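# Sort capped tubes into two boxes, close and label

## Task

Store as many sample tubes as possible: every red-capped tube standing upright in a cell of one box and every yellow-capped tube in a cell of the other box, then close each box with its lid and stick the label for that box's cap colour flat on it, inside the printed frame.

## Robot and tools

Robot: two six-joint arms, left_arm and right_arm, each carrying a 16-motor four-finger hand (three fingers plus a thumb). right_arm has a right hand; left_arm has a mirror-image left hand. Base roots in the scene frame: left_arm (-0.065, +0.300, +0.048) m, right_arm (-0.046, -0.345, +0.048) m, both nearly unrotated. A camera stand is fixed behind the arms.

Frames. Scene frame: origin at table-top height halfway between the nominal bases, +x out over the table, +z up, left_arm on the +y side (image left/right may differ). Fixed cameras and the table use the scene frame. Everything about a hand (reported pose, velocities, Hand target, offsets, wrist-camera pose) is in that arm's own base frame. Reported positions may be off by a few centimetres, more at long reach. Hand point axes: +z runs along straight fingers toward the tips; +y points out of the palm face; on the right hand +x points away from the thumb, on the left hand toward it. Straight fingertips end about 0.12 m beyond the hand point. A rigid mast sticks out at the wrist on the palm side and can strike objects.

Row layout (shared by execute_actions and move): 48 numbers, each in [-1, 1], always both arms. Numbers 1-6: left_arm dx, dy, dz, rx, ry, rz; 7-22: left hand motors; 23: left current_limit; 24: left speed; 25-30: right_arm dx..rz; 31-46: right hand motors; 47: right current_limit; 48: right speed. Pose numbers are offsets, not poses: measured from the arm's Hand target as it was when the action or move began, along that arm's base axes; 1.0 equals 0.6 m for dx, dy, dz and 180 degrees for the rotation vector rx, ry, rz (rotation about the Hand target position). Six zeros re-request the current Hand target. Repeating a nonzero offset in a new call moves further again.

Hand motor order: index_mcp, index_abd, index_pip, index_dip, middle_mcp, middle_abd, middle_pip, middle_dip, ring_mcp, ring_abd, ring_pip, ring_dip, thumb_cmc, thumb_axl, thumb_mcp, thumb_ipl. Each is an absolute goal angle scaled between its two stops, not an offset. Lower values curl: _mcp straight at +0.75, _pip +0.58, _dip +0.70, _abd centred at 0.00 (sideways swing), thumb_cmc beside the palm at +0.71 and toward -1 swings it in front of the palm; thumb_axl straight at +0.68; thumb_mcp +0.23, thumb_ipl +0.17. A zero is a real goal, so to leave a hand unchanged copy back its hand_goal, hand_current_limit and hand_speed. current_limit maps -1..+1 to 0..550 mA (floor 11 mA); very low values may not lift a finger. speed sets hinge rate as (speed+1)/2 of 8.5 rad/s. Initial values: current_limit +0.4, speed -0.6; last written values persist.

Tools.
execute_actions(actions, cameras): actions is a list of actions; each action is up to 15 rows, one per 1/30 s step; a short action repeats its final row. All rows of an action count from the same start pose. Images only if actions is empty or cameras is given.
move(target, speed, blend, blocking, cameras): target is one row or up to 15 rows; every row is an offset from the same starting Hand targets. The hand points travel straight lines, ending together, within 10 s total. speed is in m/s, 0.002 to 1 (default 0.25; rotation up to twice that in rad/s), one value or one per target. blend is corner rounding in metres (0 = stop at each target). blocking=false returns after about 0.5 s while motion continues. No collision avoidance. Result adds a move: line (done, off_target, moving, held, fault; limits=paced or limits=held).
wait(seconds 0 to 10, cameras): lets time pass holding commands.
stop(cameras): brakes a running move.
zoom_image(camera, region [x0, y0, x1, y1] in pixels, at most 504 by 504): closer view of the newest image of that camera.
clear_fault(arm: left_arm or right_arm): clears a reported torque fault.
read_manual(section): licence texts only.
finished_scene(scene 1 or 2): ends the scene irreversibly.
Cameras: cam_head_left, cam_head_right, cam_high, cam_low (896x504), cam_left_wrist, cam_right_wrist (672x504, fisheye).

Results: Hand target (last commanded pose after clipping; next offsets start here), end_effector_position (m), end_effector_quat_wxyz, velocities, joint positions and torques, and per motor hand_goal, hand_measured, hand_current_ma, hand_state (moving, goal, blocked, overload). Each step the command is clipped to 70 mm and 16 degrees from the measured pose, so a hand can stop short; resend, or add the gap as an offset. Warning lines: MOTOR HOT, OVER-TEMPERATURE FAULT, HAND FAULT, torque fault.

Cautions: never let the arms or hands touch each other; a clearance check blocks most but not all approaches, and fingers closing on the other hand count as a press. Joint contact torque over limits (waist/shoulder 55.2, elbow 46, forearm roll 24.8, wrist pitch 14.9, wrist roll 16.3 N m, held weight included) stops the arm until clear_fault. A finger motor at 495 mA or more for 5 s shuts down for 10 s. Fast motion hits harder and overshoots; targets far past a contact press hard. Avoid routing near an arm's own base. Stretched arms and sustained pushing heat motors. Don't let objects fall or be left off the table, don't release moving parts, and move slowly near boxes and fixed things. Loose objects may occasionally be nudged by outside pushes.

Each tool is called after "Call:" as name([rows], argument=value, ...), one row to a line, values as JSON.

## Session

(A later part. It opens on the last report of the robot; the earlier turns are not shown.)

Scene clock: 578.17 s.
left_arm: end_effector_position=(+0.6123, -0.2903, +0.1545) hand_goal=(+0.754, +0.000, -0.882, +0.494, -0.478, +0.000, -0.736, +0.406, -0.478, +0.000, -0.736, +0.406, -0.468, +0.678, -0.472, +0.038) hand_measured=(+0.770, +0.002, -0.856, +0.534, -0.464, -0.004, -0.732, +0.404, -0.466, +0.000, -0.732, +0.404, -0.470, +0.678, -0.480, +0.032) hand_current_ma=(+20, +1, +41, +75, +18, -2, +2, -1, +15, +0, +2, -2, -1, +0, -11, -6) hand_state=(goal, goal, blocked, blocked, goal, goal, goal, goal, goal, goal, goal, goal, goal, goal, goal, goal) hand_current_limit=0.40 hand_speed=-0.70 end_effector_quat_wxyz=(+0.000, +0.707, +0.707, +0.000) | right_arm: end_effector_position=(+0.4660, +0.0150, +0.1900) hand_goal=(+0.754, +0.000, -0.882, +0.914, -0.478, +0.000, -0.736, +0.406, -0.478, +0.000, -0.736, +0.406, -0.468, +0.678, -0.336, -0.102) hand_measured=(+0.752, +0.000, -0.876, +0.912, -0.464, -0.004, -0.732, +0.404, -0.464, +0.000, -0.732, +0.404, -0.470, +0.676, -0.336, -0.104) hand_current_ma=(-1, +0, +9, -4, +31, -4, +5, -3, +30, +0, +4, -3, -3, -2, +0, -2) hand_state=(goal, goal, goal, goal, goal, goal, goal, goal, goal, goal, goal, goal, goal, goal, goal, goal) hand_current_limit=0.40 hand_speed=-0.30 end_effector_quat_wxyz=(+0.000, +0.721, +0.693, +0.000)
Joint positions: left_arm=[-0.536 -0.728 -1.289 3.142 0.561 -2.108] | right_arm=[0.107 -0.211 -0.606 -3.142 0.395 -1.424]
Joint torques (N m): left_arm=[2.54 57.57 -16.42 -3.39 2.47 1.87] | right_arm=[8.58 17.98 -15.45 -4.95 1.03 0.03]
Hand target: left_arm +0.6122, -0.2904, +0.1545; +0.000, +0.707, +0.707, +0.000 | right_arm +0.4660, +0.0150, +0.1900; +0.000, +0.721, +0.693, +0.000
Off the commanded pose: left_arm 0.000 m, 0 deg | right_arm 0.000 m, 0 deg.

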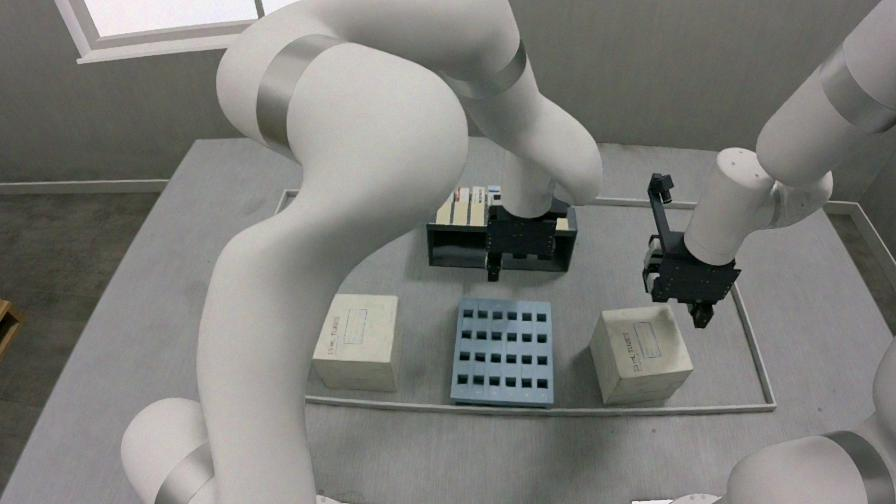

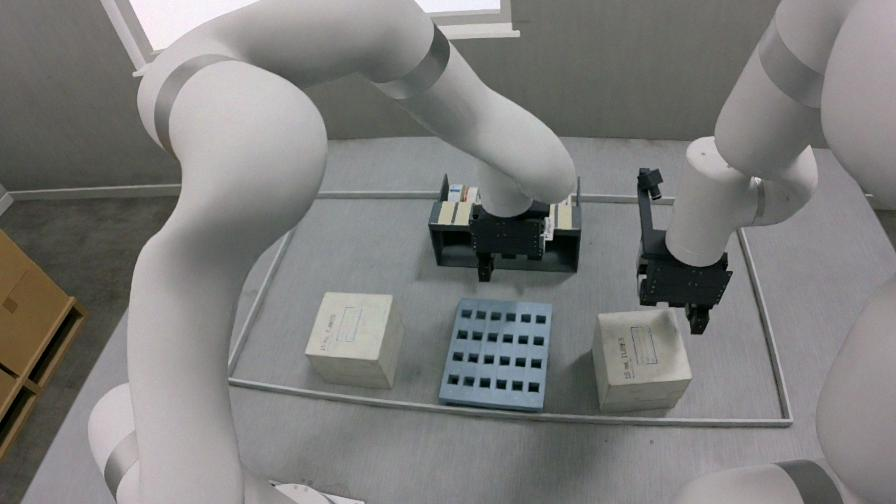

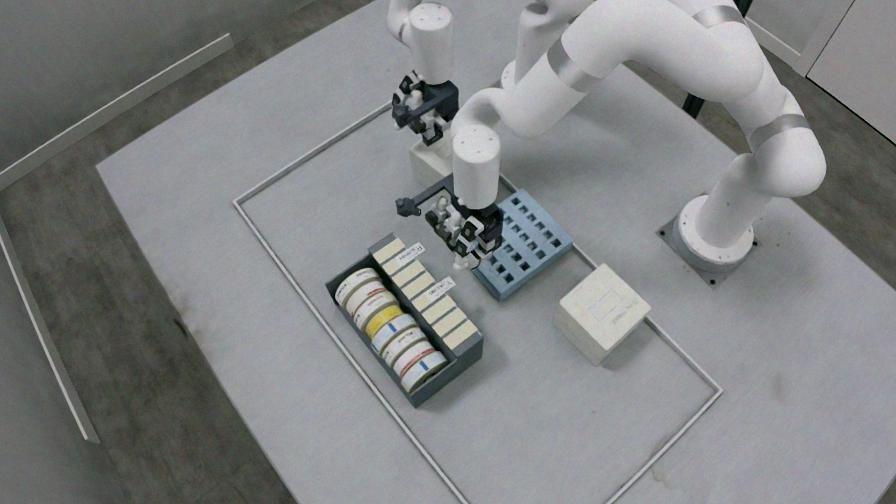

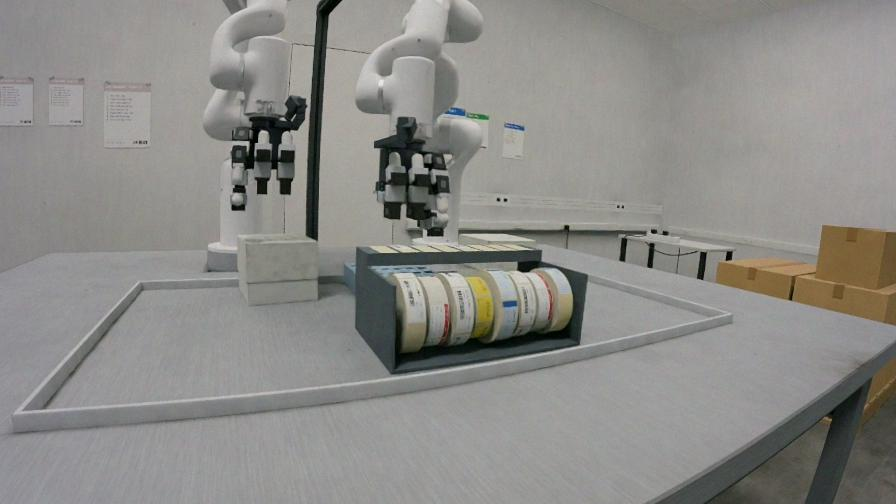

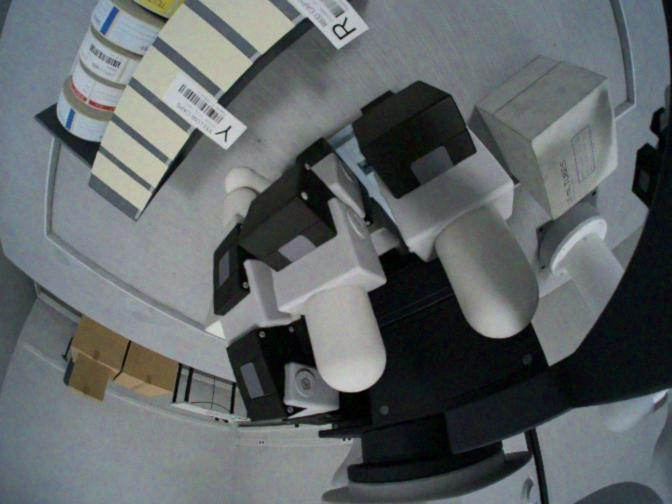

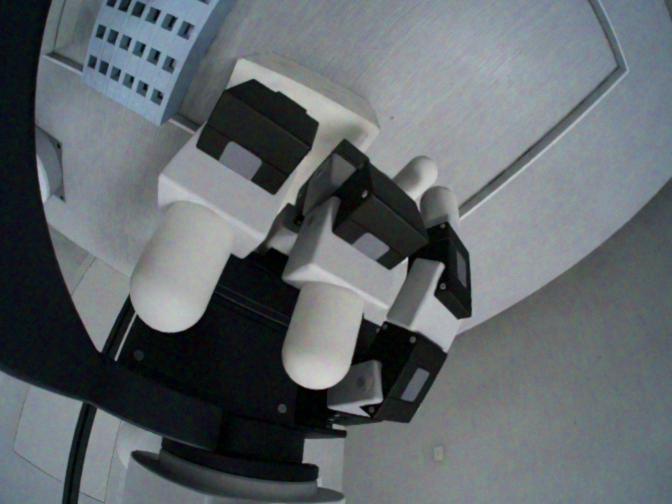

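Call:
move([
  [-0.005,0,-0.0833,0,0,0,0.753,0,-0.883,0.913,-0.479,0,-0.737,0.406,-0.479,0,-0.737,0.406,-0.469,0.678,-0.337,-0.103,0.4,-0.3,0,0,0,0,0,0,0.753,0,-0.883,0.913,-0.479,0,-0.737,0.406,-0.479,0,-0.737,0.406,-0.469,0.678,-0.337,-0.103,0.4,-0.3],
  [0.0513,0,-0.0833,0,0,0,0.753,0,-0.883,0.913,-0.479,0,-0.737,0.406,-0.479,0,-0.737,0.406,-0.469,0.678,-0.337,-0.103,0.4,-0.3,0,0,0,0,0,0,0.753,0,-0.883,0.913,-0.479,0,-0.737,0.406,-0.479,0,-0.737,0.406,-0.469,0.678,-0.337,-0.103,0.4,-0.3],
], speed=[0.12,0.1], blend=[0.008,0], cameras=["cam_left_wrist"])

Call:
zoom_image(camera="cam_left_wrist", region=[100, 50, 350, 250])

Scene clock: 597.67 s.
left_arm: end_effector_position=(+0.6430, -0.2904, +0.1045) hand_goal=(+0.754, +0.000, -0.882, +0.914, -0.478, +0.000, -0.736, +0.406, -0.478, +0.000, -0.736, +0.406, -0.468, +0.678, -0.336, -0.102) hand_measured=(+0.758, +0.002, -0.874, +0.912, -0.464, -0.004, -0.732, +0.404, -0.466, +0.000, -0.734, +0.404, -0.470, +0.678, -0.342, -0.100) hand_current_ma=(+3, +1, +7, -1, +18, -2, +2, -1, +15, +0, +2, -2, -1, +0, -8, +2) hand_state=(goal, goal, goal, goal, goal, goal, goal, goal, goal, goal, goal, goal, goal, goal, goal, goal) hand_current_limit=0.40 hand_speed=-0.30 end_effector_quat_wxyz=(+0.000, +0.707, +0.707, +0.000) | right_arm: end_effector_position=(+0.4660, +0.0150, +0.1900) hand_goal=(+0.754, +0.000, -0.882, +0.914, -0.478, +0.000, -0.736, +0.406, -0.478, +0.000, -0.736, +0.406, -0.468, +0.678, -0.336, -0.102) hand_measured=(+0.752, +0.000, -0.876, +0.912, -0.464, -0.004, -0.732, +0.404, -0.464, +0.000, -0.732, +0.404, -0.470, +0.676, -0.336, -0.104) hand_current_ma=(-1, +0, +9, -4, +31, -4, +5, -3, +30, +0, +4, -3, -3, -2, +0, -2) hand_state=(goal, goal, goal, goal, goal, goal, goal, goal, goal, goal, goal, goal, goal, goal, goal, goal) hand_current_limit=0.40 hand_speed=-0.30 end_effector_quat_wxyz=(+0.000, +0.721, +0.693, +0.000)
Joint positions: left_arm=[-0.511 -0.863 -1.389 3.143 0.526 -2.083] | right_arm=[0.107 -0.211 -0.606 -3.142 0.395 -1.424]
Joint torques (N m): left_arm=[17.25 40.45 -16.09 -2.68 2.53 1.83] | right_arm=[8.99 16.8 -15.46 -5.17 0.95 0.35]
Hand target: left_arm +0.6430, -0.2904, +0.1045; +0.000, +0.707, +0.707, +0.000 | right_arm +0.4660, +0.0150, +0.1900; +0.000, +0.721, +0.693, +0.000
Off the commanded pose: left_arm 0.000 m, 0 deg | right_arm 0.000 m, 0 deg.
move: done
Images, in order (width x height): cam_left_wrist 672x504.

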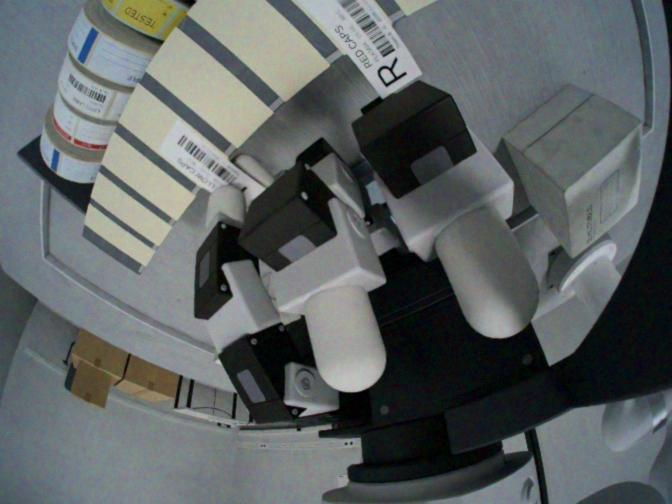

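Scaled by 2.016 from the camera's 672x504 image, which has a finer 960x720 frame.

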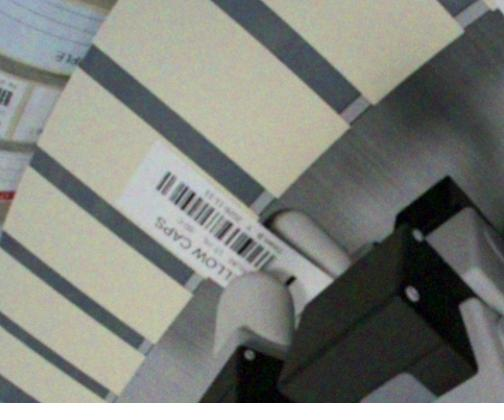

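Call:
move([
  [0,0,0,0,0,0,0.753,0,-0.883,0.493,-0.479,0,-0.737,0.406,-0.479,0,-0.737,0.406,-0.469,0.678,-0.472,0.038,0.4,-0.7,0,0,0,0,0,0,0.753,0,-0.883,0.913,-0.479,0,-0.737,0.406,-0.479,0,-0.737,0.406,-0.469,0.678,-0.337,-0.103,0.4,-0.3],
  [0,0,0.0833,0,0,0,0.753,0,-0.883,0.493,-0.479,0,-0.737,0.406,-0.479,0,-0.737,0.406,-0.469,0.678,-0.472,0.038,0.4,-0.7,0,0,0,0,0,0,0.753,0,-0.883,0.913,-0.479,0,-0.737,0.406,-0.479,0,-0.737,0.406,-0.469,0.678,-0.337,-0.103,0.4,-0.3],
], speed=[0.12,0.15], cameras=["cam_left_wrist"])

Call:
zoom_image(camera="cam_left_wrist", region=[80, 30, 350, 250])

Scene clock: 606.37 s.
left_arm: end_effector_position=(+0.6430, -0.2903, +0.1544) hand_goal=(+0.754, +0.000, -0.882, +0.494, -0.478, +0.000, -0.736, +0.406, -0.478, +0.000, -0.736, +0.406, -0.468, +0.678, -0.472, +0.038) hand_measured=(+0.770, +0.002, -0.854, +0.534, -0.464, -0.004, -0.732, +0.404, -0.466, +0.000, -0.734, +0.404, -0.468, +0.678, -0.478, +0.034) hand_current_ma=(+21, +1, +43, +75, +18, -2, +2, -1, +15, +0, +2, -2, +0, +0, -8, -4) hand_state=(goal, goal, blocked, blocked, goal, goal, goal, goal, goal, goal, goal, goal, goal, goal, goal, goal) hand_current_limit=0.40 hand_speed=-0.70 end_effector_quat_wxyz=(+0.000, +0.707, +0.707, +0.000) | right_arm: end_effector_position=(+0.4660, +0.0150, +0.1900) hand_goal=(+0.754, +0.000, -0.882, +0.914, -0.478, +0.000, -0.736, +0.406, -0.478, +0.000, -0.736, +0.406, -0.468, +0.678, -0.336, -0.102) hand_measured=(+0.752, +0.000, -0.876, +0.912, -0.464, -0.004, -0.732, +0.404, -0.464, +0.000, -0.732, +0.404, -0.470, +0.676, -0.336, -0.104) hand_current_ma=(-1, +0, +9, -4, +31, -4, +5, -3, +30, +0, +4, -3, -3, -2, +0, -2) hand_state=(goal, goal, goal, goal, goal, goal, goal, goal, goal, goal, goal, goal, goal, goal, goal, goal) hand_current_limit=0.40 hand_speed=-0.30 end_effector_quat_wxyz=(+0.000, +0.721, +0.693, +0.000)
Joint positions: left_arm=[-0.511 -0.782 -1.384 3.142 0.602 -2.083] | right_arm=[0.107 -0.211 -0.606 -3.142 0.395 -1.424]
Joint torques (N m): left_arm=[15.34 60.35 -10.65 -3.57 2.47 1.91] | right_arm=[8.95 18.62 -16.09 -5 0.88 0.62]
Hand target: left_arm +0.6430, -0.2904, +0.1545; +0.000, +0.707, +0.707, +0.000 | right_arm +0.4660, +0.0150, +0.1900; +0.000, +0.721, +0.693, +0.000
Off the commanded pose: left_arm 0.000 m, 0 deg | right_arm 0.000 m, 0 deg.
move: done
Images, in order (width x height): cam_left_wrist 672x504.

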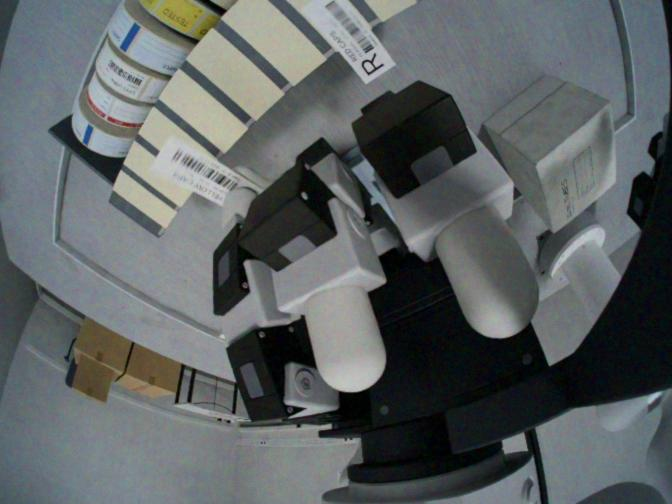

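Scaled by 1.867 from the camera's 672x504 image, which has a finer 960x720 frame.

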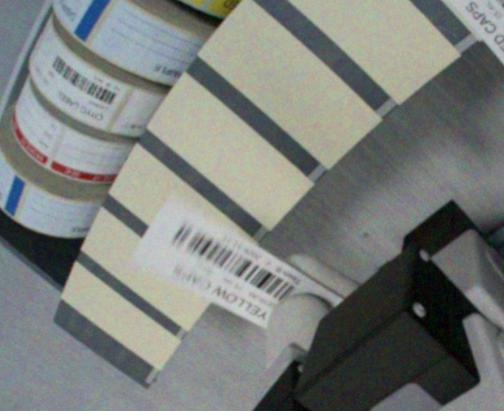

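Call:
move(target=[-0.3868,0.4073,-0.0398,-0.00589,0.24995,0.01422,0.753,0,-0.883,0.493,-0.479,0,-0.737,0.406,-0.479,0,-0.737,0.406,-0.469,0.678,-0.472,0.038,0.4,-0.7,0.1945,0.4165,-0.05,0,0,0,0.753,0,-0.883,0.913,-0.479,0,-0.737,0.406,-0.479,0,-0.737,0.406,-0.469,0.678,-0.337,-0.103,0.4,-0.3], speed=0.3, cameras=["cam_left_wrist","cam_right_wrist","cam_head_left"])

Call:
zoom_image(camera="cam_left_wrist", region=[80, 30, 330, 230])

Call:
zoom_image(camera="cam_right_wrist", region=[370, 30, 620, 230])

Scene clock: 609.67 s.
left_arm: end_effector_position=(+0.4110, -0.0460, +0.1306) hand_goal=(+0.754, +0.000, -0.882, +0.494, -0.478, +0.000, -0.736, +0.406, -0.478, +0.000, -0.736, +0.406, -0.468, +0.678, -0.472, +0.038) hand_measured=(+0.770, +0.002, -0.854, +0.534, -0.464, -0.004, -0.732, +0.404, -0.466, +0.000, -0.734, +0.404, -0.468, +0.678, -0.478, +0.034) hand_current_ma=(+21, +1, +43, +75, +18, -2, +2, -1, +15, +0, +2, -2, +0, +0, -8, -4) hand_state=(goal, goal, blocked, blocked, goal, goal, goal, goal, goal, goal, goal, goal, goal, goal, goal, goal) hand_current_limit=0.40 hand_speed=-0.70 end_effector_quat_wxyz=(-0.264, +0.638, +0.669, -0.277) | right_arm: end_effector_position=(+0.5827, +0.2649, +0.1600) hand_goal=(+0.754, +0.000, -0.882, +0.914, -0.478, +0.000, -0.736, +0.406, -0.478, +0.000, -0.736, +0.406, -0.468, +0.678, -0.336, -0.102) hand_measured=(+0.754, +0.000, -0.876, +0.912, -0.464, -0.004, -0.732, +0.404, -0.464, +0.000, -0.734, +0.404, -0.470, +0.676, -0.336, -0.104) hand_current_ma=(-1, +0, +9, -4, +31, -4, +4, -3, +30, +0, +4, -3, -2, -2, +0, -2) hand_state=(goal, goal, goal, goal, goal, goal, goal, goal, goal, goal, goal, goal, goal, goal, goal, goal) hand_current_limit=0.40 hand_speed=-0.30 end_effector_quat_wxyz=(+0.000, +0.721, +0.693, +0.000)
Joint positions: left_arm=[-0.126 -0.589 -0.961 3.008 1.154 -1.64] | right_arm=[0.528 -0.648 -1.168 -3.142 0.52 -1.003]
Joint torques (N m): left_arm=[17.45 28.45 -6.26 3.09 3.52 1.87] | right_arm=[8.73 39.15 -37.08 -5.54 1.27 1.14]
Hand target: left_arm +0.4109, -0.0460, +0.1306; -0.264, +0.638, +0.669, -0.277 | right_arm +0.5827, +0.2649, +0.1600; +0.000, +0.721, +0.693, +0.000
Off the commanded pose: left_arm 0.000 m, 0 deg | right_arm 0.000 m, 0 deg.
move: done
Images, in order (width x height): cam_head_left 896x504, cam_left_wrist 672x504, cam_right_wrist 672x504.

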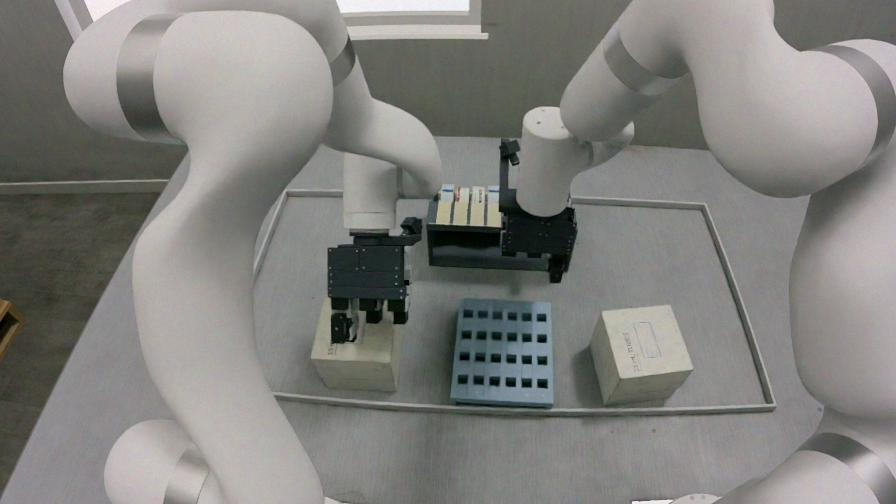

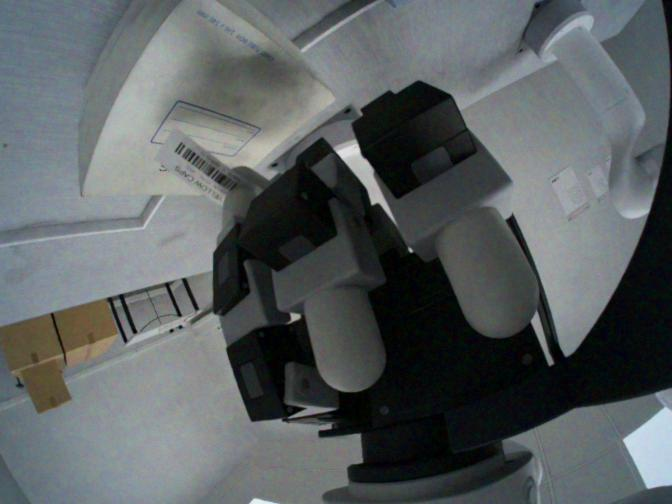

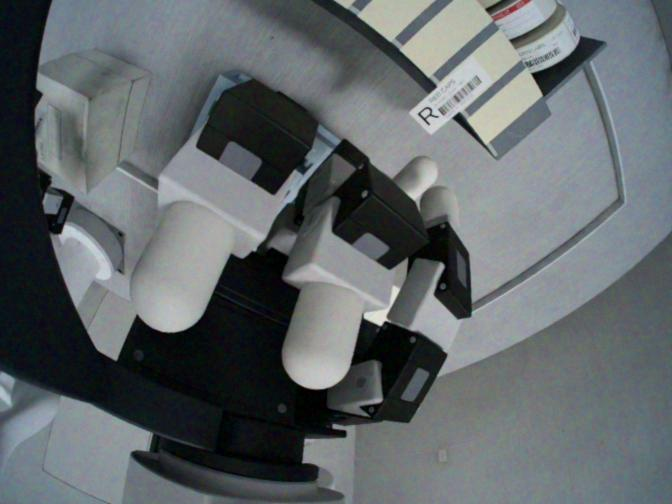

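Scaled by 2.016 from the camera's 672x504 image, which has a finer 960x720 frame.

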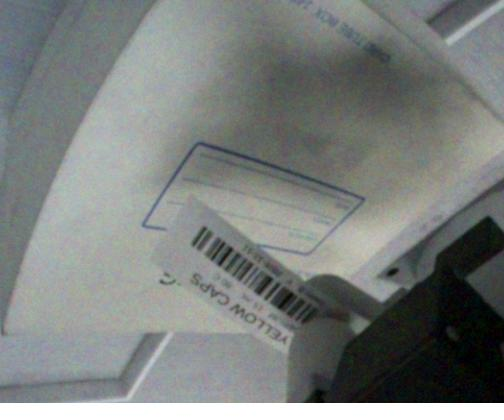

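Scaled by 2.016 from the camera's 672x504 image, which has a finer 960x720 frame.

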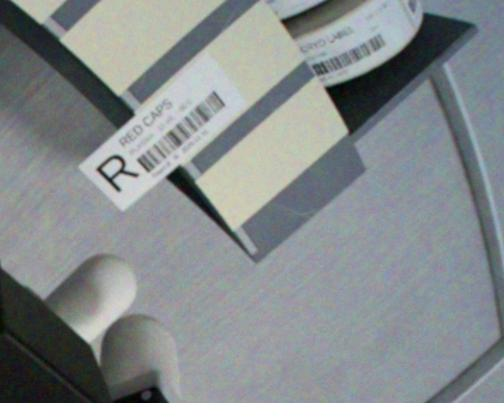

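Call:
zoom_image(camera="cam_left_wrist", region=[135, 85, 275, 185])

Call:
zoom_image(camera="cam_right_wrist", region=[380, 50, 520, 150])

Scaled by 3.600 from the camera's 672x504 image, which has a finer 960x720 frame.

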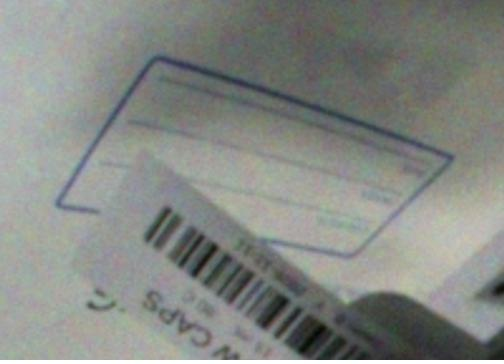

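Scaled by 3.600 from the camera's 672x504 image, which has a finer 960x720 frame.

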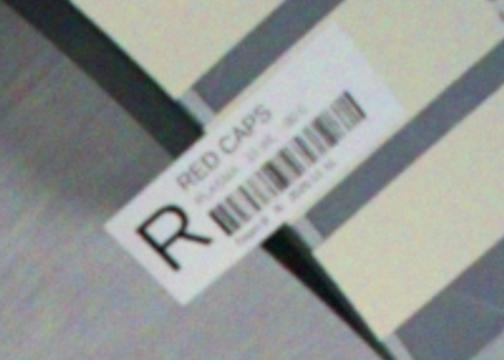

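Call:
move([
  [-0.00817,-0.00367,-0.01167,0,0,-0.02389,0.753,0,-0.883,0.493,-0.479,0,-0.737,0.406,-0.479,0,-0.737,0.406,-0.469,0.678,-0.472,0.038,0.4,-0.7,0,0.01617,-0.0925,0,0,0,0.753,0,-0.883,0.913,-0.479,0,-0.737,0.406,-0.479,0,-0.737,0.406,-0.469,0.678,-0.337,-0.103,0.4,-0.3],
  [-0.00817,-0.00367,-0.01167,0,0,-0.02389,0.753,0,-0.883,0.493,-0.479,0,-0.737,0.406,-0.479,0,-0.737,0.406,-0.469,0.678,-0.472,0.038,0.4,-0.7,0.06117,0.01383,-0.0925,0,0,0,0.753,0,-0.883,0.913,-0.479,0,-0.737,0.406,-0.479,0,-0.737,0.406,-0.469,0.678,-0.337,-0.103,0.4,-0.3],
], speed=[0.14,0.12], blend=[0.004,0], cameras=["cam_left_wrist","cam_right_wrist"])

Call:
zoom_image(camera="cam_left_wrist", region=[135, 85, 275, 185])

Call:
zoom_image(camera="cam_right_wrist", region=[370, 50, 580, 200])

Scene clock: 632.30 s.
left_arm: end_effector_position=(+0.4060, -0.0482, +0.1236) hand_goal=(+0.754, +0.000, -0.882, +0.494, -0.478, +0.000, -0.736, +0.406, -0.478, +0.000, -0.736, +0.406, -0.468, +0.678, -0.472, +0.038) hand_measured=(+0.770, +0.002, -0.854, +0.534, -0.464, -0.004, -0.732, +0.404, -0.466, +0.000, -0.734, +0.404, -0.468, +0.678, -0.478, +0.034) hand_current_ma=(+21, +1, +43, +75, +18, -2, +2, -1, +15, +0, +2, -2, +0, +0, -8, -4) hand_state=(goal, goal, blocked, blocked, goal, goal, goal, goal, goal, goal, goal, goal, goal, goal, goal, goal) hand_current_limit=0.40 hand_speed=-0.70 end_effector_quat_wxyz=(-0.274, +0.662, +0.644, -0.267) | right_arm: end_effector_position=(+0.6194, +0.2732, +0.1045) hand_goal=(+0.754, +0.000, -0.882, +0.914, -0.478, +0.000, -0.736, +0.406, -0.478, +0.000, -0.736, +0.406, -0.468, +0.678, -0.336, -0.102) hand_measured=(+0.754, +0.000, -0.876, +0.912, -0.464, -0.004, -0.734, +0.404, -0.464, +0.000, -0.734, +0.404, -0.470, +0.676, -0.336, -0.104) hand_current_ma=(+0, +0, +9, -4, +31, -4, +4, -3, +30, +0, +4, -3, -2, -2, -1, -2) hand_state=(goal, goal, goal, goal, goal, goal, goal, goal, goal, goal, goal, goal, goal, goal, goal, goal) hand_current_limit=0.40 hand_speed=-0.30 end_effector_quat_wxyz=(+0.000, +0.721, +0.693, +0.000)
Joint positions: left_arm=[-0.146 -0.594 -0.947 3.05 1.136 -1.616] | right_arm=[0.51 -0.812 -1.293 -3.143 0.482 -1.021]
Joint torques (N m): left_arm=[-13.81 28.26 -6.1 3.29 -1.63 1.89] | right_arm=[-8.6 44.31 -36.9 4.84 1.29 -1.08]
Hand target: left_arm +0.4060, -0.0482, +0.1236; -0.274, +0.662, +0.644, -0.267 | right_arm +0.6194, +0.2732, +0.1045; +0.000, +0.721, +0.693, +0.000
Off the commanded pose: left_arm 0.000 m, 0 deg | right_arm 0.000 m, 0 deg.
move: done
Images, in order (width x height): cam_left_wrist 672x504, cam_right_wrist 672x504.

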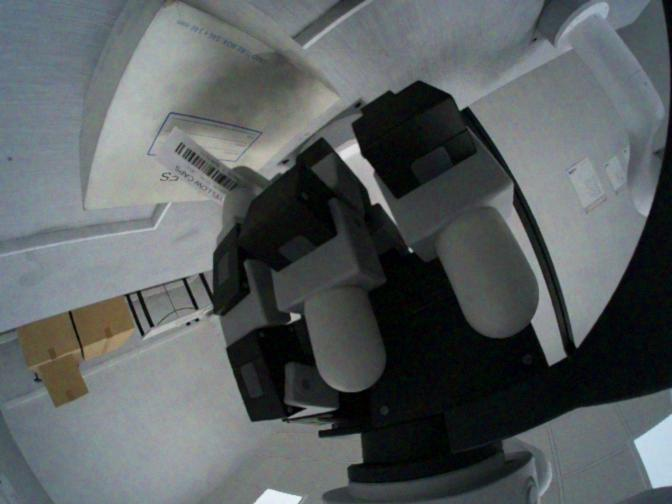

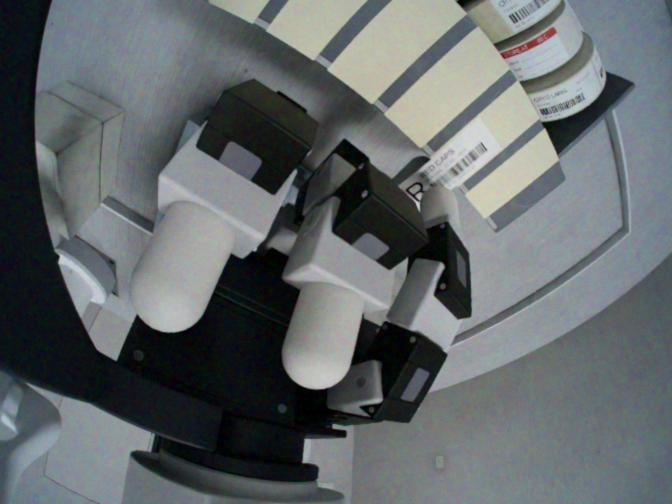

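Scaled by 3.600 from the camera's 672x504 image, which has a finer 960x720 frame.

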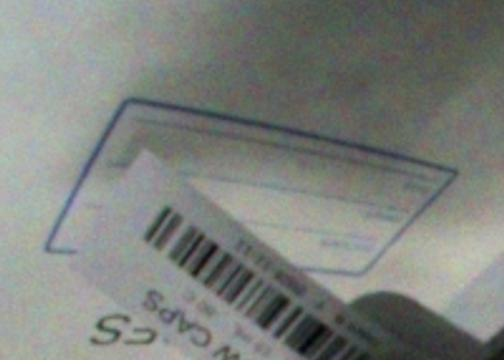

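Scaled by 2.400 from the camera's 672x504 image, which has a finer 960x720 frame.

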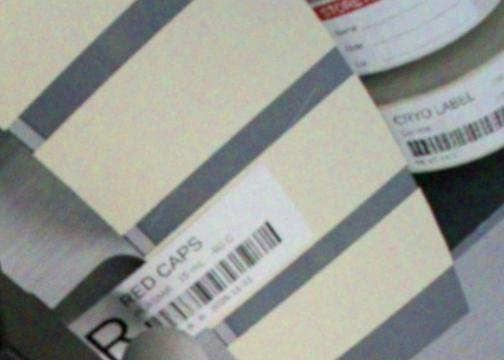

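Call:
move([
  [0,0,-0.0075,0,0,0,0.753,0,-0.883,0.493,-0.479,0,-0.737,0.406,-0.479,0,-0.737,0.406,-0.469,0.678,-0.472,0.038,0.4,-0.7,0,0,0,0,0,0,0.753,0,-0.883,0.493,-0.479,0,-0.737,0.406,-0.479,0,-0.737,0.406,-0.469,0.678,-0.472,0.038,0.4,-0.7],
  [0,0,-0.0075,0,0,0,0.753,0,-0.883,0.493,-0.479,0,-0.737,0.406,-0.479,0,-0.737,0.406,-0.469,0.678,-0.472,0.038,0.4,-0.7,0,0,0.0833,0,0,0,0.753,0,-0.883,0.493,-0.479,0,-0.737,0.406,-0.479,0,-0.737,0.406,-0.469,0.678,-0.472,0.038,0.4,-0.7],
], speed=[0.1,0.15], cameras=["cam_left_wrist","cam_right_wrist"])

Call:
zoom_image(camera="cam_left_wrist", region=[135, 95, 255, 185])

Call:
zoom_image(camera="cam_right_wrist", region=[370, 50, 580, 230])

Scene clock: 640.77 s.
left_arm: end_effector_position=(+0.4060, -0.0482, +0.1191) hand_goal=(+0.754, +0.000, -0.882, +0.494, -0.478, +0.000, -0.736, +0.406, -0.478, +0.000, -0.736, +0.406, -0.468, +0.678, -0.472, +0.038) hand_measured=(+0.770, +0.002, -0.854, +0.534, -0.464, -0.004, -0.732, +0.404, -0.466, +0.000, -0.734, +0.404, -0.468, +0.678, -0.478, +0.034) hand_current_ma=(+21, +1, +43, +75, +18, -2, +2, -1, +15, +0, +2, -2, +0, +0, -8, -4) hand_state=(goal, goal, blocked, blocked, goal, goal, goal, goal, goal, goal, goal, goal, goal, goal, goal, goal) hand_current_limit=0.40 hand_speed=-0.70 end_effector_quat_wxyz=(-0.274, +0.662, +0.644, -0.267) | right_arm: end_effector_position=(+0.6194, +0.2732, +0.1544) hand_goal=(+0.754, +0.000, -0.882, +0.494, -0.478, +0.000, -0.736, +0.406, -0.478, +0.000, -0.736, +0.406, -0.468, +0.678, -0.472, +0.038) hand_measured=(+0.768, +0.000, -0.854, +0.536, -0.464, -0.004, -0.734, +0.404, -0.464, +0.000, -0.734, +0.404, -0.470, +0.678, -0.480, +0.034) hand_current_ma=(+31, +0, +72, +121, +31, -4, +4, -3, +30, +0, +4, -3, -2, -1, -17, -9) hand_state=(goal, goal, blocked, blocked, goal, goal, goal, goal, goal, goal, goal, goal, goal, goal, goal, goal) hand_current_limit=0.40 hand_speed=-0.70 end_effector_quat_wxyz=(+0.000, +0.721, +0.693, +0.000)
Joint positions: left_arm=[-0.146 -0.603 -0.947 3.05 1.127 -1.615] | right_arm=[0.51 -0.728 -1.289 -3.142 0.561 -1.021]
Joint torques (N m): left_arm=[-13.65 28.32 -13.65 -3.53 -1.66 1.83] | right_arm=[-8.2 74.12 -23.48 3.73 1.25 -1.09]
Hand target: left_arm +0.4060, -0.0482, +0.1191; -0.274, +0.662, +0.644, -0.267 | right_arm +0.6194, +0.2732, +0.1545; +0.000, +0.721, +0.693, +0.000
Off the commanded pose: left_arm 0.000 m, 0 deg | right_arm 0.000 m, 0 deg.
move: done
Images, in order (width x height): cam_left_wrist 672x504, cam_right_wrist 672x504.

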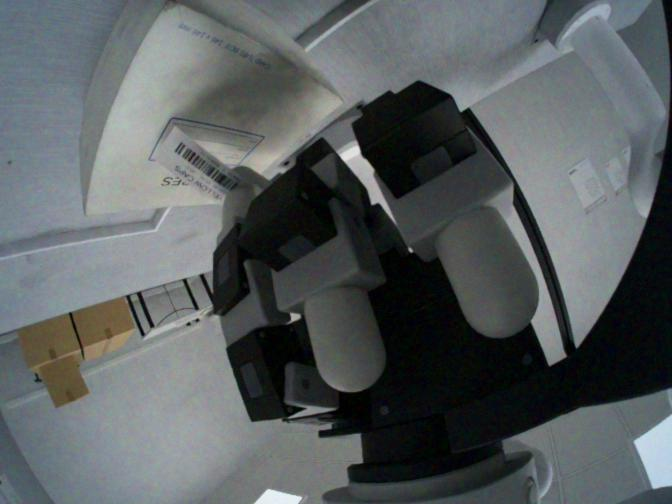

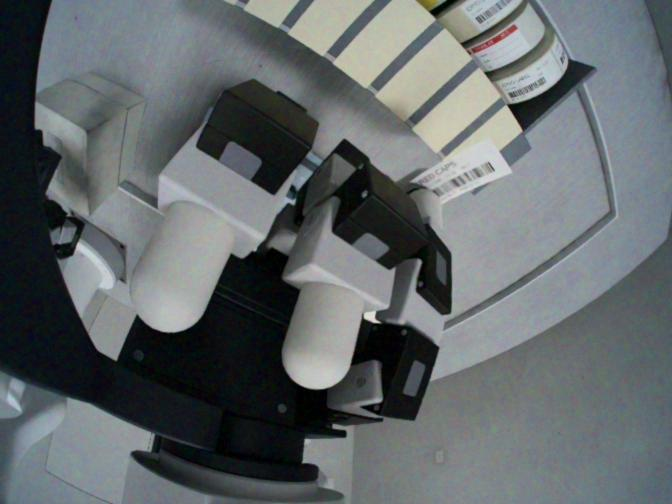

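Scaled by 4.200 from the camera's 672x504 image, which has a finer 960x720 frame.

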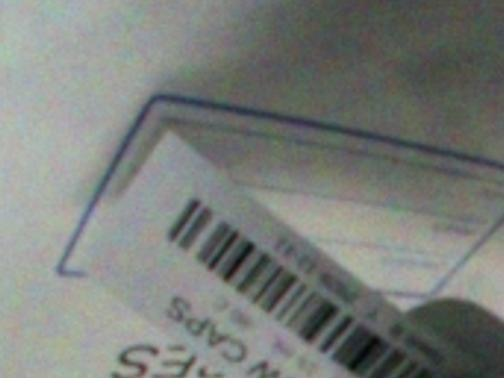

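Scaled by 2.400 from the camera's 672x504 image, which has a finer 960x720 frame.

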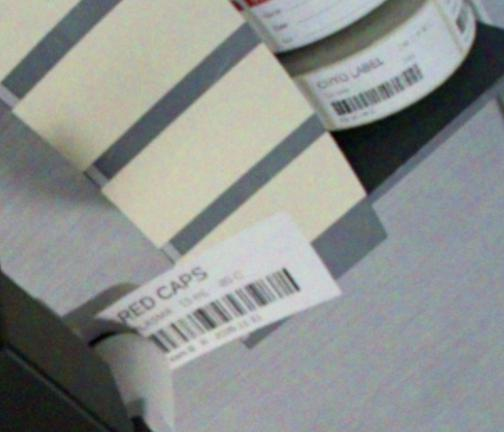

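Call:
zoom_image(camera="cam_left_wrist", region=[140, 90, 290, 180])

Scaled by 3.360 from the camera's 672x504 image, which has a finer 960x720 frame.

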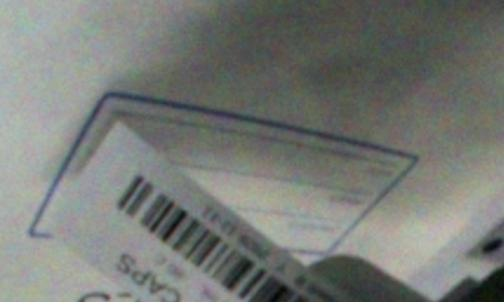

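Call:
wait(seconds=0, cameras=["cam_high","cam_low","cam_head_right"])

Call:
zoom_image(camera="cam_low", region=[230, 180, 500, 300])

Call:
zoom_image(camera="cam_high", region=[360, 180, 500, 300])

Scene clock: 652.03 s.
left_arm: end_effector_position=(+0.4060, -0.0482, +0.1191) hand_goal=(+0.754, +0.000, -0.882, +0.494, -0.478, +0.000, -0.736, +0.406, -0.478, +0.000, -0.736, +0.406, -0.468, +0.678, -0.472, +0.038) hand_measured=(+0.770, +0.002, -0.854, +0.534, -0.464, -0.004, -0.732, +0.404, -0.466, +0.000, -0.734, +0.404, -0.468, +0.678, -0.478, +0.034) hand_current_ma=(+21, +1, +43, +75, +18, -2, +2, -1, +15, +0, +2, -2, +0, +0, -8, -4) hand_state=(goal, goal, blocked, blocked, goal, goal, goal, goal, goal, goal, goal, goal, goal, goal, goal, goal) hand_current_limit=0.40 hand_speed=-0.70 end_effector_quat_wxyz=(-0.274, +0.662, +0.644, -0.267) | right_arm: end_effector_position=(+0.6194, +0.2732, +0.1545) hand_goal=(+0.754, +0.000, -0.882, +0.494, -0.478, +0.000, -0.736, +0.406, -0.478, +0.000, -0.736, +0.406, -0.468, +0.678, -0.472, +0.038) hand_measured=(+0.768, +0.000, -0.854, +0.536, -0.464, -0.004, -0.734, +0.404, -0.464, +0.000, -0.734, +0.404, -0.470, +0.678, -0.480, +0.034) hand_current_ma=(+31, +0, +72, +121, +31, -4, +4, -3, +30, +0, +4, -3, -2, -1, -17, -9) hand_state=(goal, goal, blocked, blocked, goal, goal, goal, goal, goal, goal, goal, goal, goal, goal, goal, goal) hand_current_limit=0.40 hand_speed=-0.70 end_effector_quat_wxyz=(+0.000, +0.721, +0.693, +0.000)
Joint positions: left_arm=[-0.146 -0.603 -0.947 3.05 1.127 -1.615] | right_arm=[0.51 -0.728 -1.289 -3.142 0.561 -1.021]
Joint torques (N m): left_arm=[-14.99 28.04 -13.67 -3.34 -1.59 1.8] | right_arm=[2.89 74.31 -38.12 3.67 0.61 -1.05]
Hand target: left_arm +0.4060, -0.0482, +0.1191; -0.274, +0.662, +0.644, -0.267 | right_arm +0.6194, +0.2732, +0.1545; +0.000, +0.721, +0.693, +0.000
Off the commanded pose: left_arm 0.000 m, 0 deg | right_arm 0.000 m, 0 deg.
Images, in order (width x height): cam_head_right 896x504, cam_high 896x504, cam_low 896x504.

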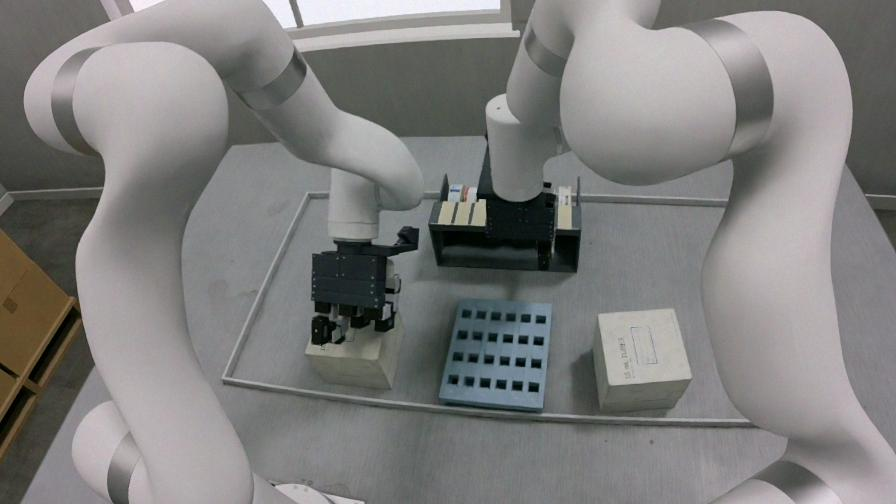

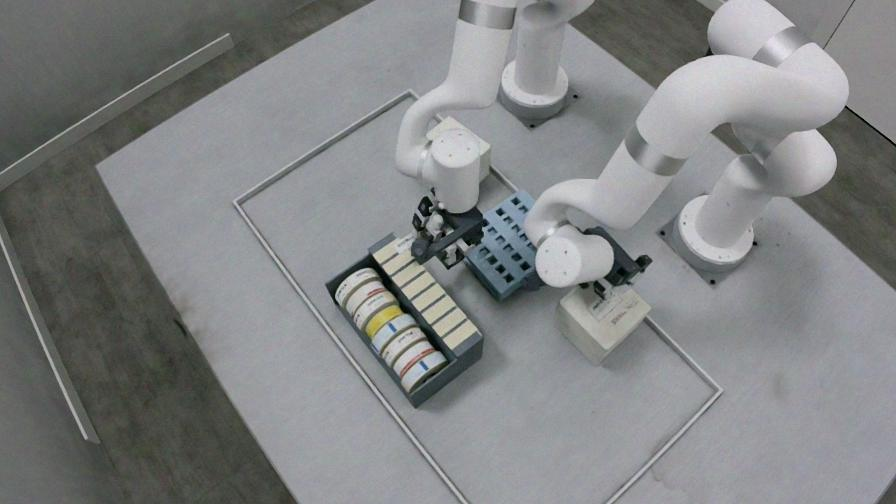

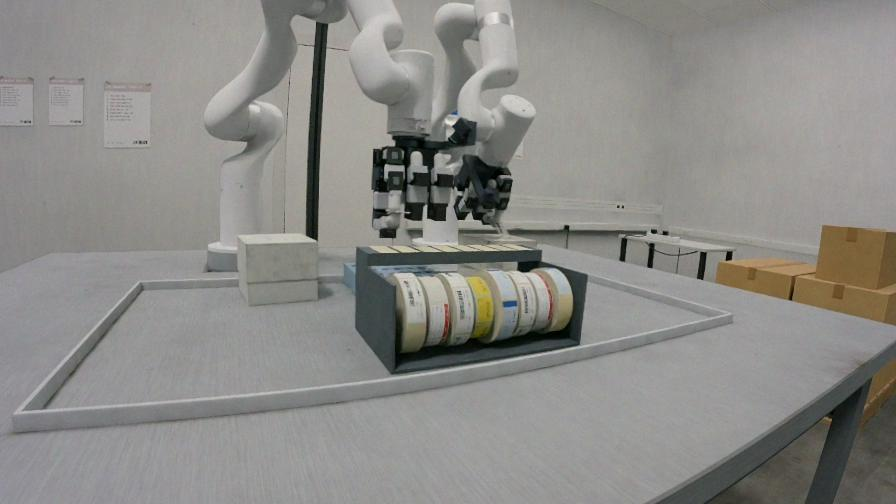

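Scaled by 1.867 from the camera's 896x504 image, which has a finer 1280x720 frame.

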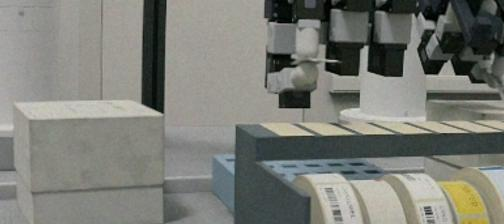

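Scaled by 3.600 from the camera's 896x504 image, which has a finer 1280x720 frame.

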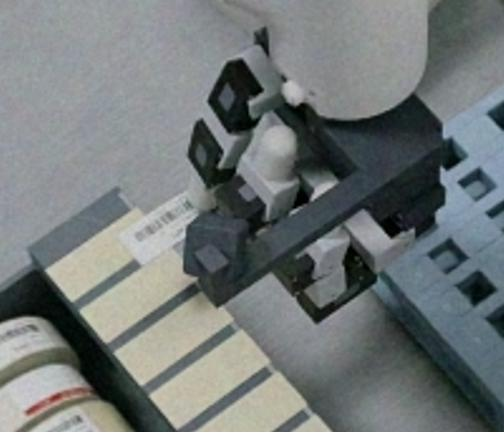

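Call:
zoom_image(camera="cam_low", region=[370, 195, 430, 240])

Call:
zoom_image(camera="cam_low", region=[450, 180, 530, 250])

Scaled by 8.400 from the camera's 896x504 image, which has a finer 1280x720 frame.

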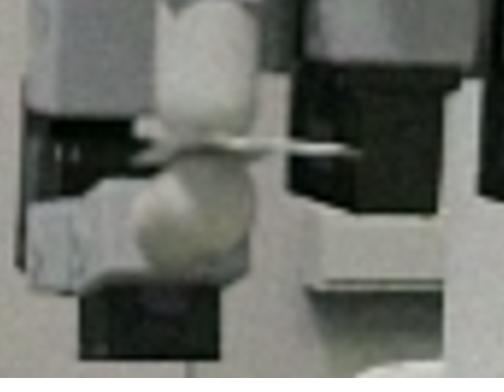

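Scaled by 6.300 from the camera's 896x504 image, which has a finer 1280x720 frame.

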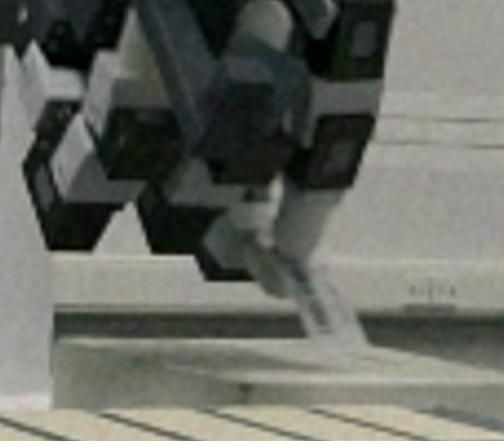

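Call:
move([
  [-0.00167,0.00067,-0.00517,0,0,0,0.753,0,-0.883,0.493,-0.479,0,-0.737,0.406,-0.479,0,-0.737,0.406,-0.469,0.678,-0.472,0.038,0.4,-0.7,-0.0509,-0.0379,-0.0053,-0.00071,0.03126,0.00461,0.753,0,-0.883,0.493,-0.479,0,-0.737,0.406,-0.479,0,-0.737,0.406,-0.469,0.678,-0.472,0.038,0.4,-0.7],
  [-0.00167,0.00067,-0.01033,0,0,0,0.753,0,-0.883,0.493,-0.479,0,-0.737,0.406,-0.479,0,-0.737,0.406,-0.469,0.678,-0.472,0.038,0.4,-0.7,-0.1018,-0.0758,-0.0106,-0.00142,0.06252,0.00922,0.753,0,-0.883,0.493,-0.479,0,-0.737,0.406,-0.479,0,-0.737,0.406,-0.469,0.678,-0.472,0.038,0.4,-0.7],
  [-0.0045,0.0005,-0.0140,0,0,0,0.753,0,-0.883,0.493,-0.479,0,-0.737,0.406,-0.479,0,-0.737,0.406,-0.469,0.678,-0.472,0.038,0.4,-0.7,-0.1526,-0.1137,-0.0159,-0.00213,0.09377,0.01383,0.753,0,-0.883,0.493,-0.479,0,-0.737,0.406,-0.479,0,-0.737,0.406,-0.469,0.678,-0.472,0.038,0.4,-0.7],
  [-0.00833,0.00033,-0.01833,0,0,0,0.753,0,-0.883,0.493,-0.479,0,-0.737,0.406,-0.479,0,-0.737,0.406,-0.469,0.678,-0.472,0.038,0.4,-0.7,-0.2035,-0.1516,-0.0213,-0.00284,0.12503,0.01844,0.753,0,-0.883,0.493,-0.479,0,-0.737,0.406,-0.479,0,-0.737,0.406,-0.469,0.678,-0.472,0.038,0.4,-0.7],
  [-0.01233,0.00017,-0.02283,0,0,0,0.753,0,-0.883,0.493,-0.479,0,-0.737,0.406,-0.479,0,-0.737,0.406,-0.469,0.678,-0.472,0.038,0.4,-0.7,-0.2544,-0.1895,-0.0266,-0.00354,0.15629,0.02304,0.753,0,-0.883,0.493,-0.479,0,-0.737,0.406,-0.479,0,-0.737,0.406,-0.469,0.678,-0.472,0.038,0.4,-0.7],
  [-0.01617,0,-0.02733,0,0,0,0.753,0,-0.883,0.493,-0.479,0,-0.737,0.406,-0.479,0,-0.737,0.406,-0.469,0.678,-0.472,0.038,0.4,-0.7,-0.3053,-0.2274,-0.0319,-0.00425,0.18755,0.02765,0.753,0,-0.883,0.493,-0.479,0,-0.737,0.406,-0.479,0,-0.737,0.406,-0.469,0.678,-0.472,0.038,0.4,-0.7],
  [-0.0195,-0.00017,-0.0325,0,0,0,0.753,0,-0.883,0.493,-0.479,0,-0.737,0.406,-0.479,0,-0.737,0.406,-0.469,0.678,-0.472,0.038,0.4,-0.7,-0.3561,-0.2653,-0.0372,-0.00496,0.2188,0.03226,0.753,0,-0.883,0.493,-0.479,0,-0.737,0.406,-0.479,0,-0.737,0.406,-0.469,0.678,-0.472,0.038,0.4,-0.7],
  [-0.0225,-0.00017,-0.03717,0,0,0,0.753,0,-0.883,0.493,-0.479,0,-0.737,0.406,-0.479,0,-0.737,0.406,-0.469,0.678,-0.472,0.038,0.4,-0.7,-0.4070,-0.3032,-0.0425,-0.00567,0.25006,0.03687,0.753,0,-0.883,0.493,-0.479,0,-0.737,0.406,-0.479,0,-0.737,0.406,-0.469,0.678,-0.472,0.038,0.4,-0.7],
], speed=0.2, blend=[0.0015,0.0015,0.0015,0.0015,0.0015,0.0015,0.0015,0], cameras=["cam_left_wrist","cam_right_wrist"])

Call:
zoom_image(camera="cam_left_wrist", region=[135, 85, 285, 195])

Call:
zoom_image(camera="cam_right_wrist", region=[370, 60, 570, 210])

Scene clock: 670.40 s.
left_arm: end_effector_position=(+0.3925, -0.0483, +0.0968) hand_goal=(+0.754, +0.000, -0.882, +0.494, -0.478, +0.000, -0.736, +0.406, -0.478, +0.000, -0.736, +0.406, -0.468, +0.678, -0.472, +0.038) hand_measured=(+0.770, +0.002, -0.854, +0.534, -0.464, -0.004, -0.732, +0.404, -0.466, +0.000, -0.734, +0.404, -0.468, +0.678, -0.478, +0.034) hand_current_ma=(+21, +1, +44, +75, +18, -2, +2, -1, +15, +0, +2, -2, +0, +0, -8, -4) hand_state=(goal, goal, blocked, blocked, goal, goal, goal, goal, goal, goal, goal, goal, goal, goal, goal, goal) hand_current_limit=0.40 hand_speed=-0.70 end_effector_quat_wxyz=(-0.274, +0.662, +0.644, -0.267) | right_arm: end_effector_position=(+0.3752, +0.0913, +0.1290) hand_goal=(+0.754, +0.000, -0.882, +0.494, -0.478, +0.000, -0.736, +0.406, -0.478, +0.000, -0.736, +0.406, -0.468, +0.678, -0.472, +0.038) hand_measured=(+0.768, +0.000, -0.854, +0.536, -0.464, -0.004, -0.734, +0.404, -0.464, +0.000, -0.734, +0.404, -0.470, +0.678, -0.480, +0.034) hand_current_ma=(+31, +0, +72, +121, +31, -4, +4, -3, +30, +0, +4, -3, -2, -1, -17, -9) hand_state=(goal, goal, blocked, blocked, goal, goal, goal, goal, goal, goal, goal, goal, goal, goal, goal, goal) hand_current_limit=0.40 hand_speed=-0.70 end_effector_quat_wxyz=(-0.259, +0.626, +0.680, -0.282)
Joint positions: left_arm=[-0.15 -0.629 -0.913 3.043 1.067 -1.61] | right_arm=[0.255 -0.545 -0.88 -3.008 1.117 -1.508]
Joint torques (N m): left_arm=[-14.59 28.19 -5.1 -3.33 -1.51 1.87] | right_arm=[-10.7 60.51 -11.85 -4.83 2.3 -1.08]
Hand target: left_arm +0.3925, -0.0483, +0.0968; -0.274, +0.662, +0.644, -0.267 | right_arm +0.3752, +0.0913, +0.1290; -0.259, +0.626, +0.680, -0.282
Off the commanded pose: left_arm 0.000 m, 0 deg | right_arm 0.000 m, 0 deg.
move: done
Images, in order (width x height): cam_left_wrist 672x504, cam_right_wrist 672x504.

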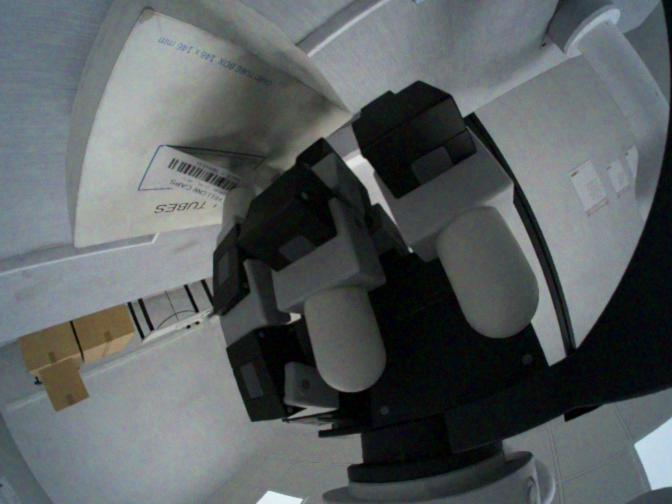

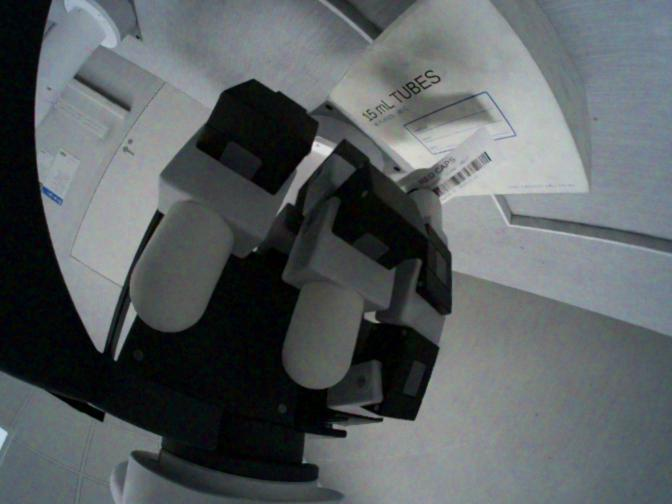

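Scaled by 3.360 from the camera's 672x504 image, which has a finer 960x720 frame.

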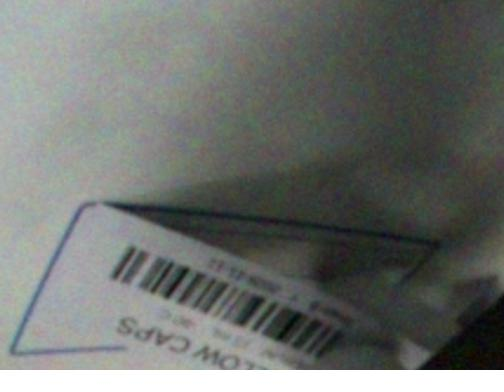

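Scaled by 2.520 from the camera's 672x504 image, which has a finer 960x720 frame.

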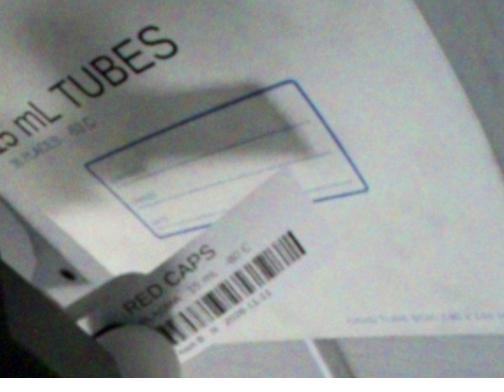

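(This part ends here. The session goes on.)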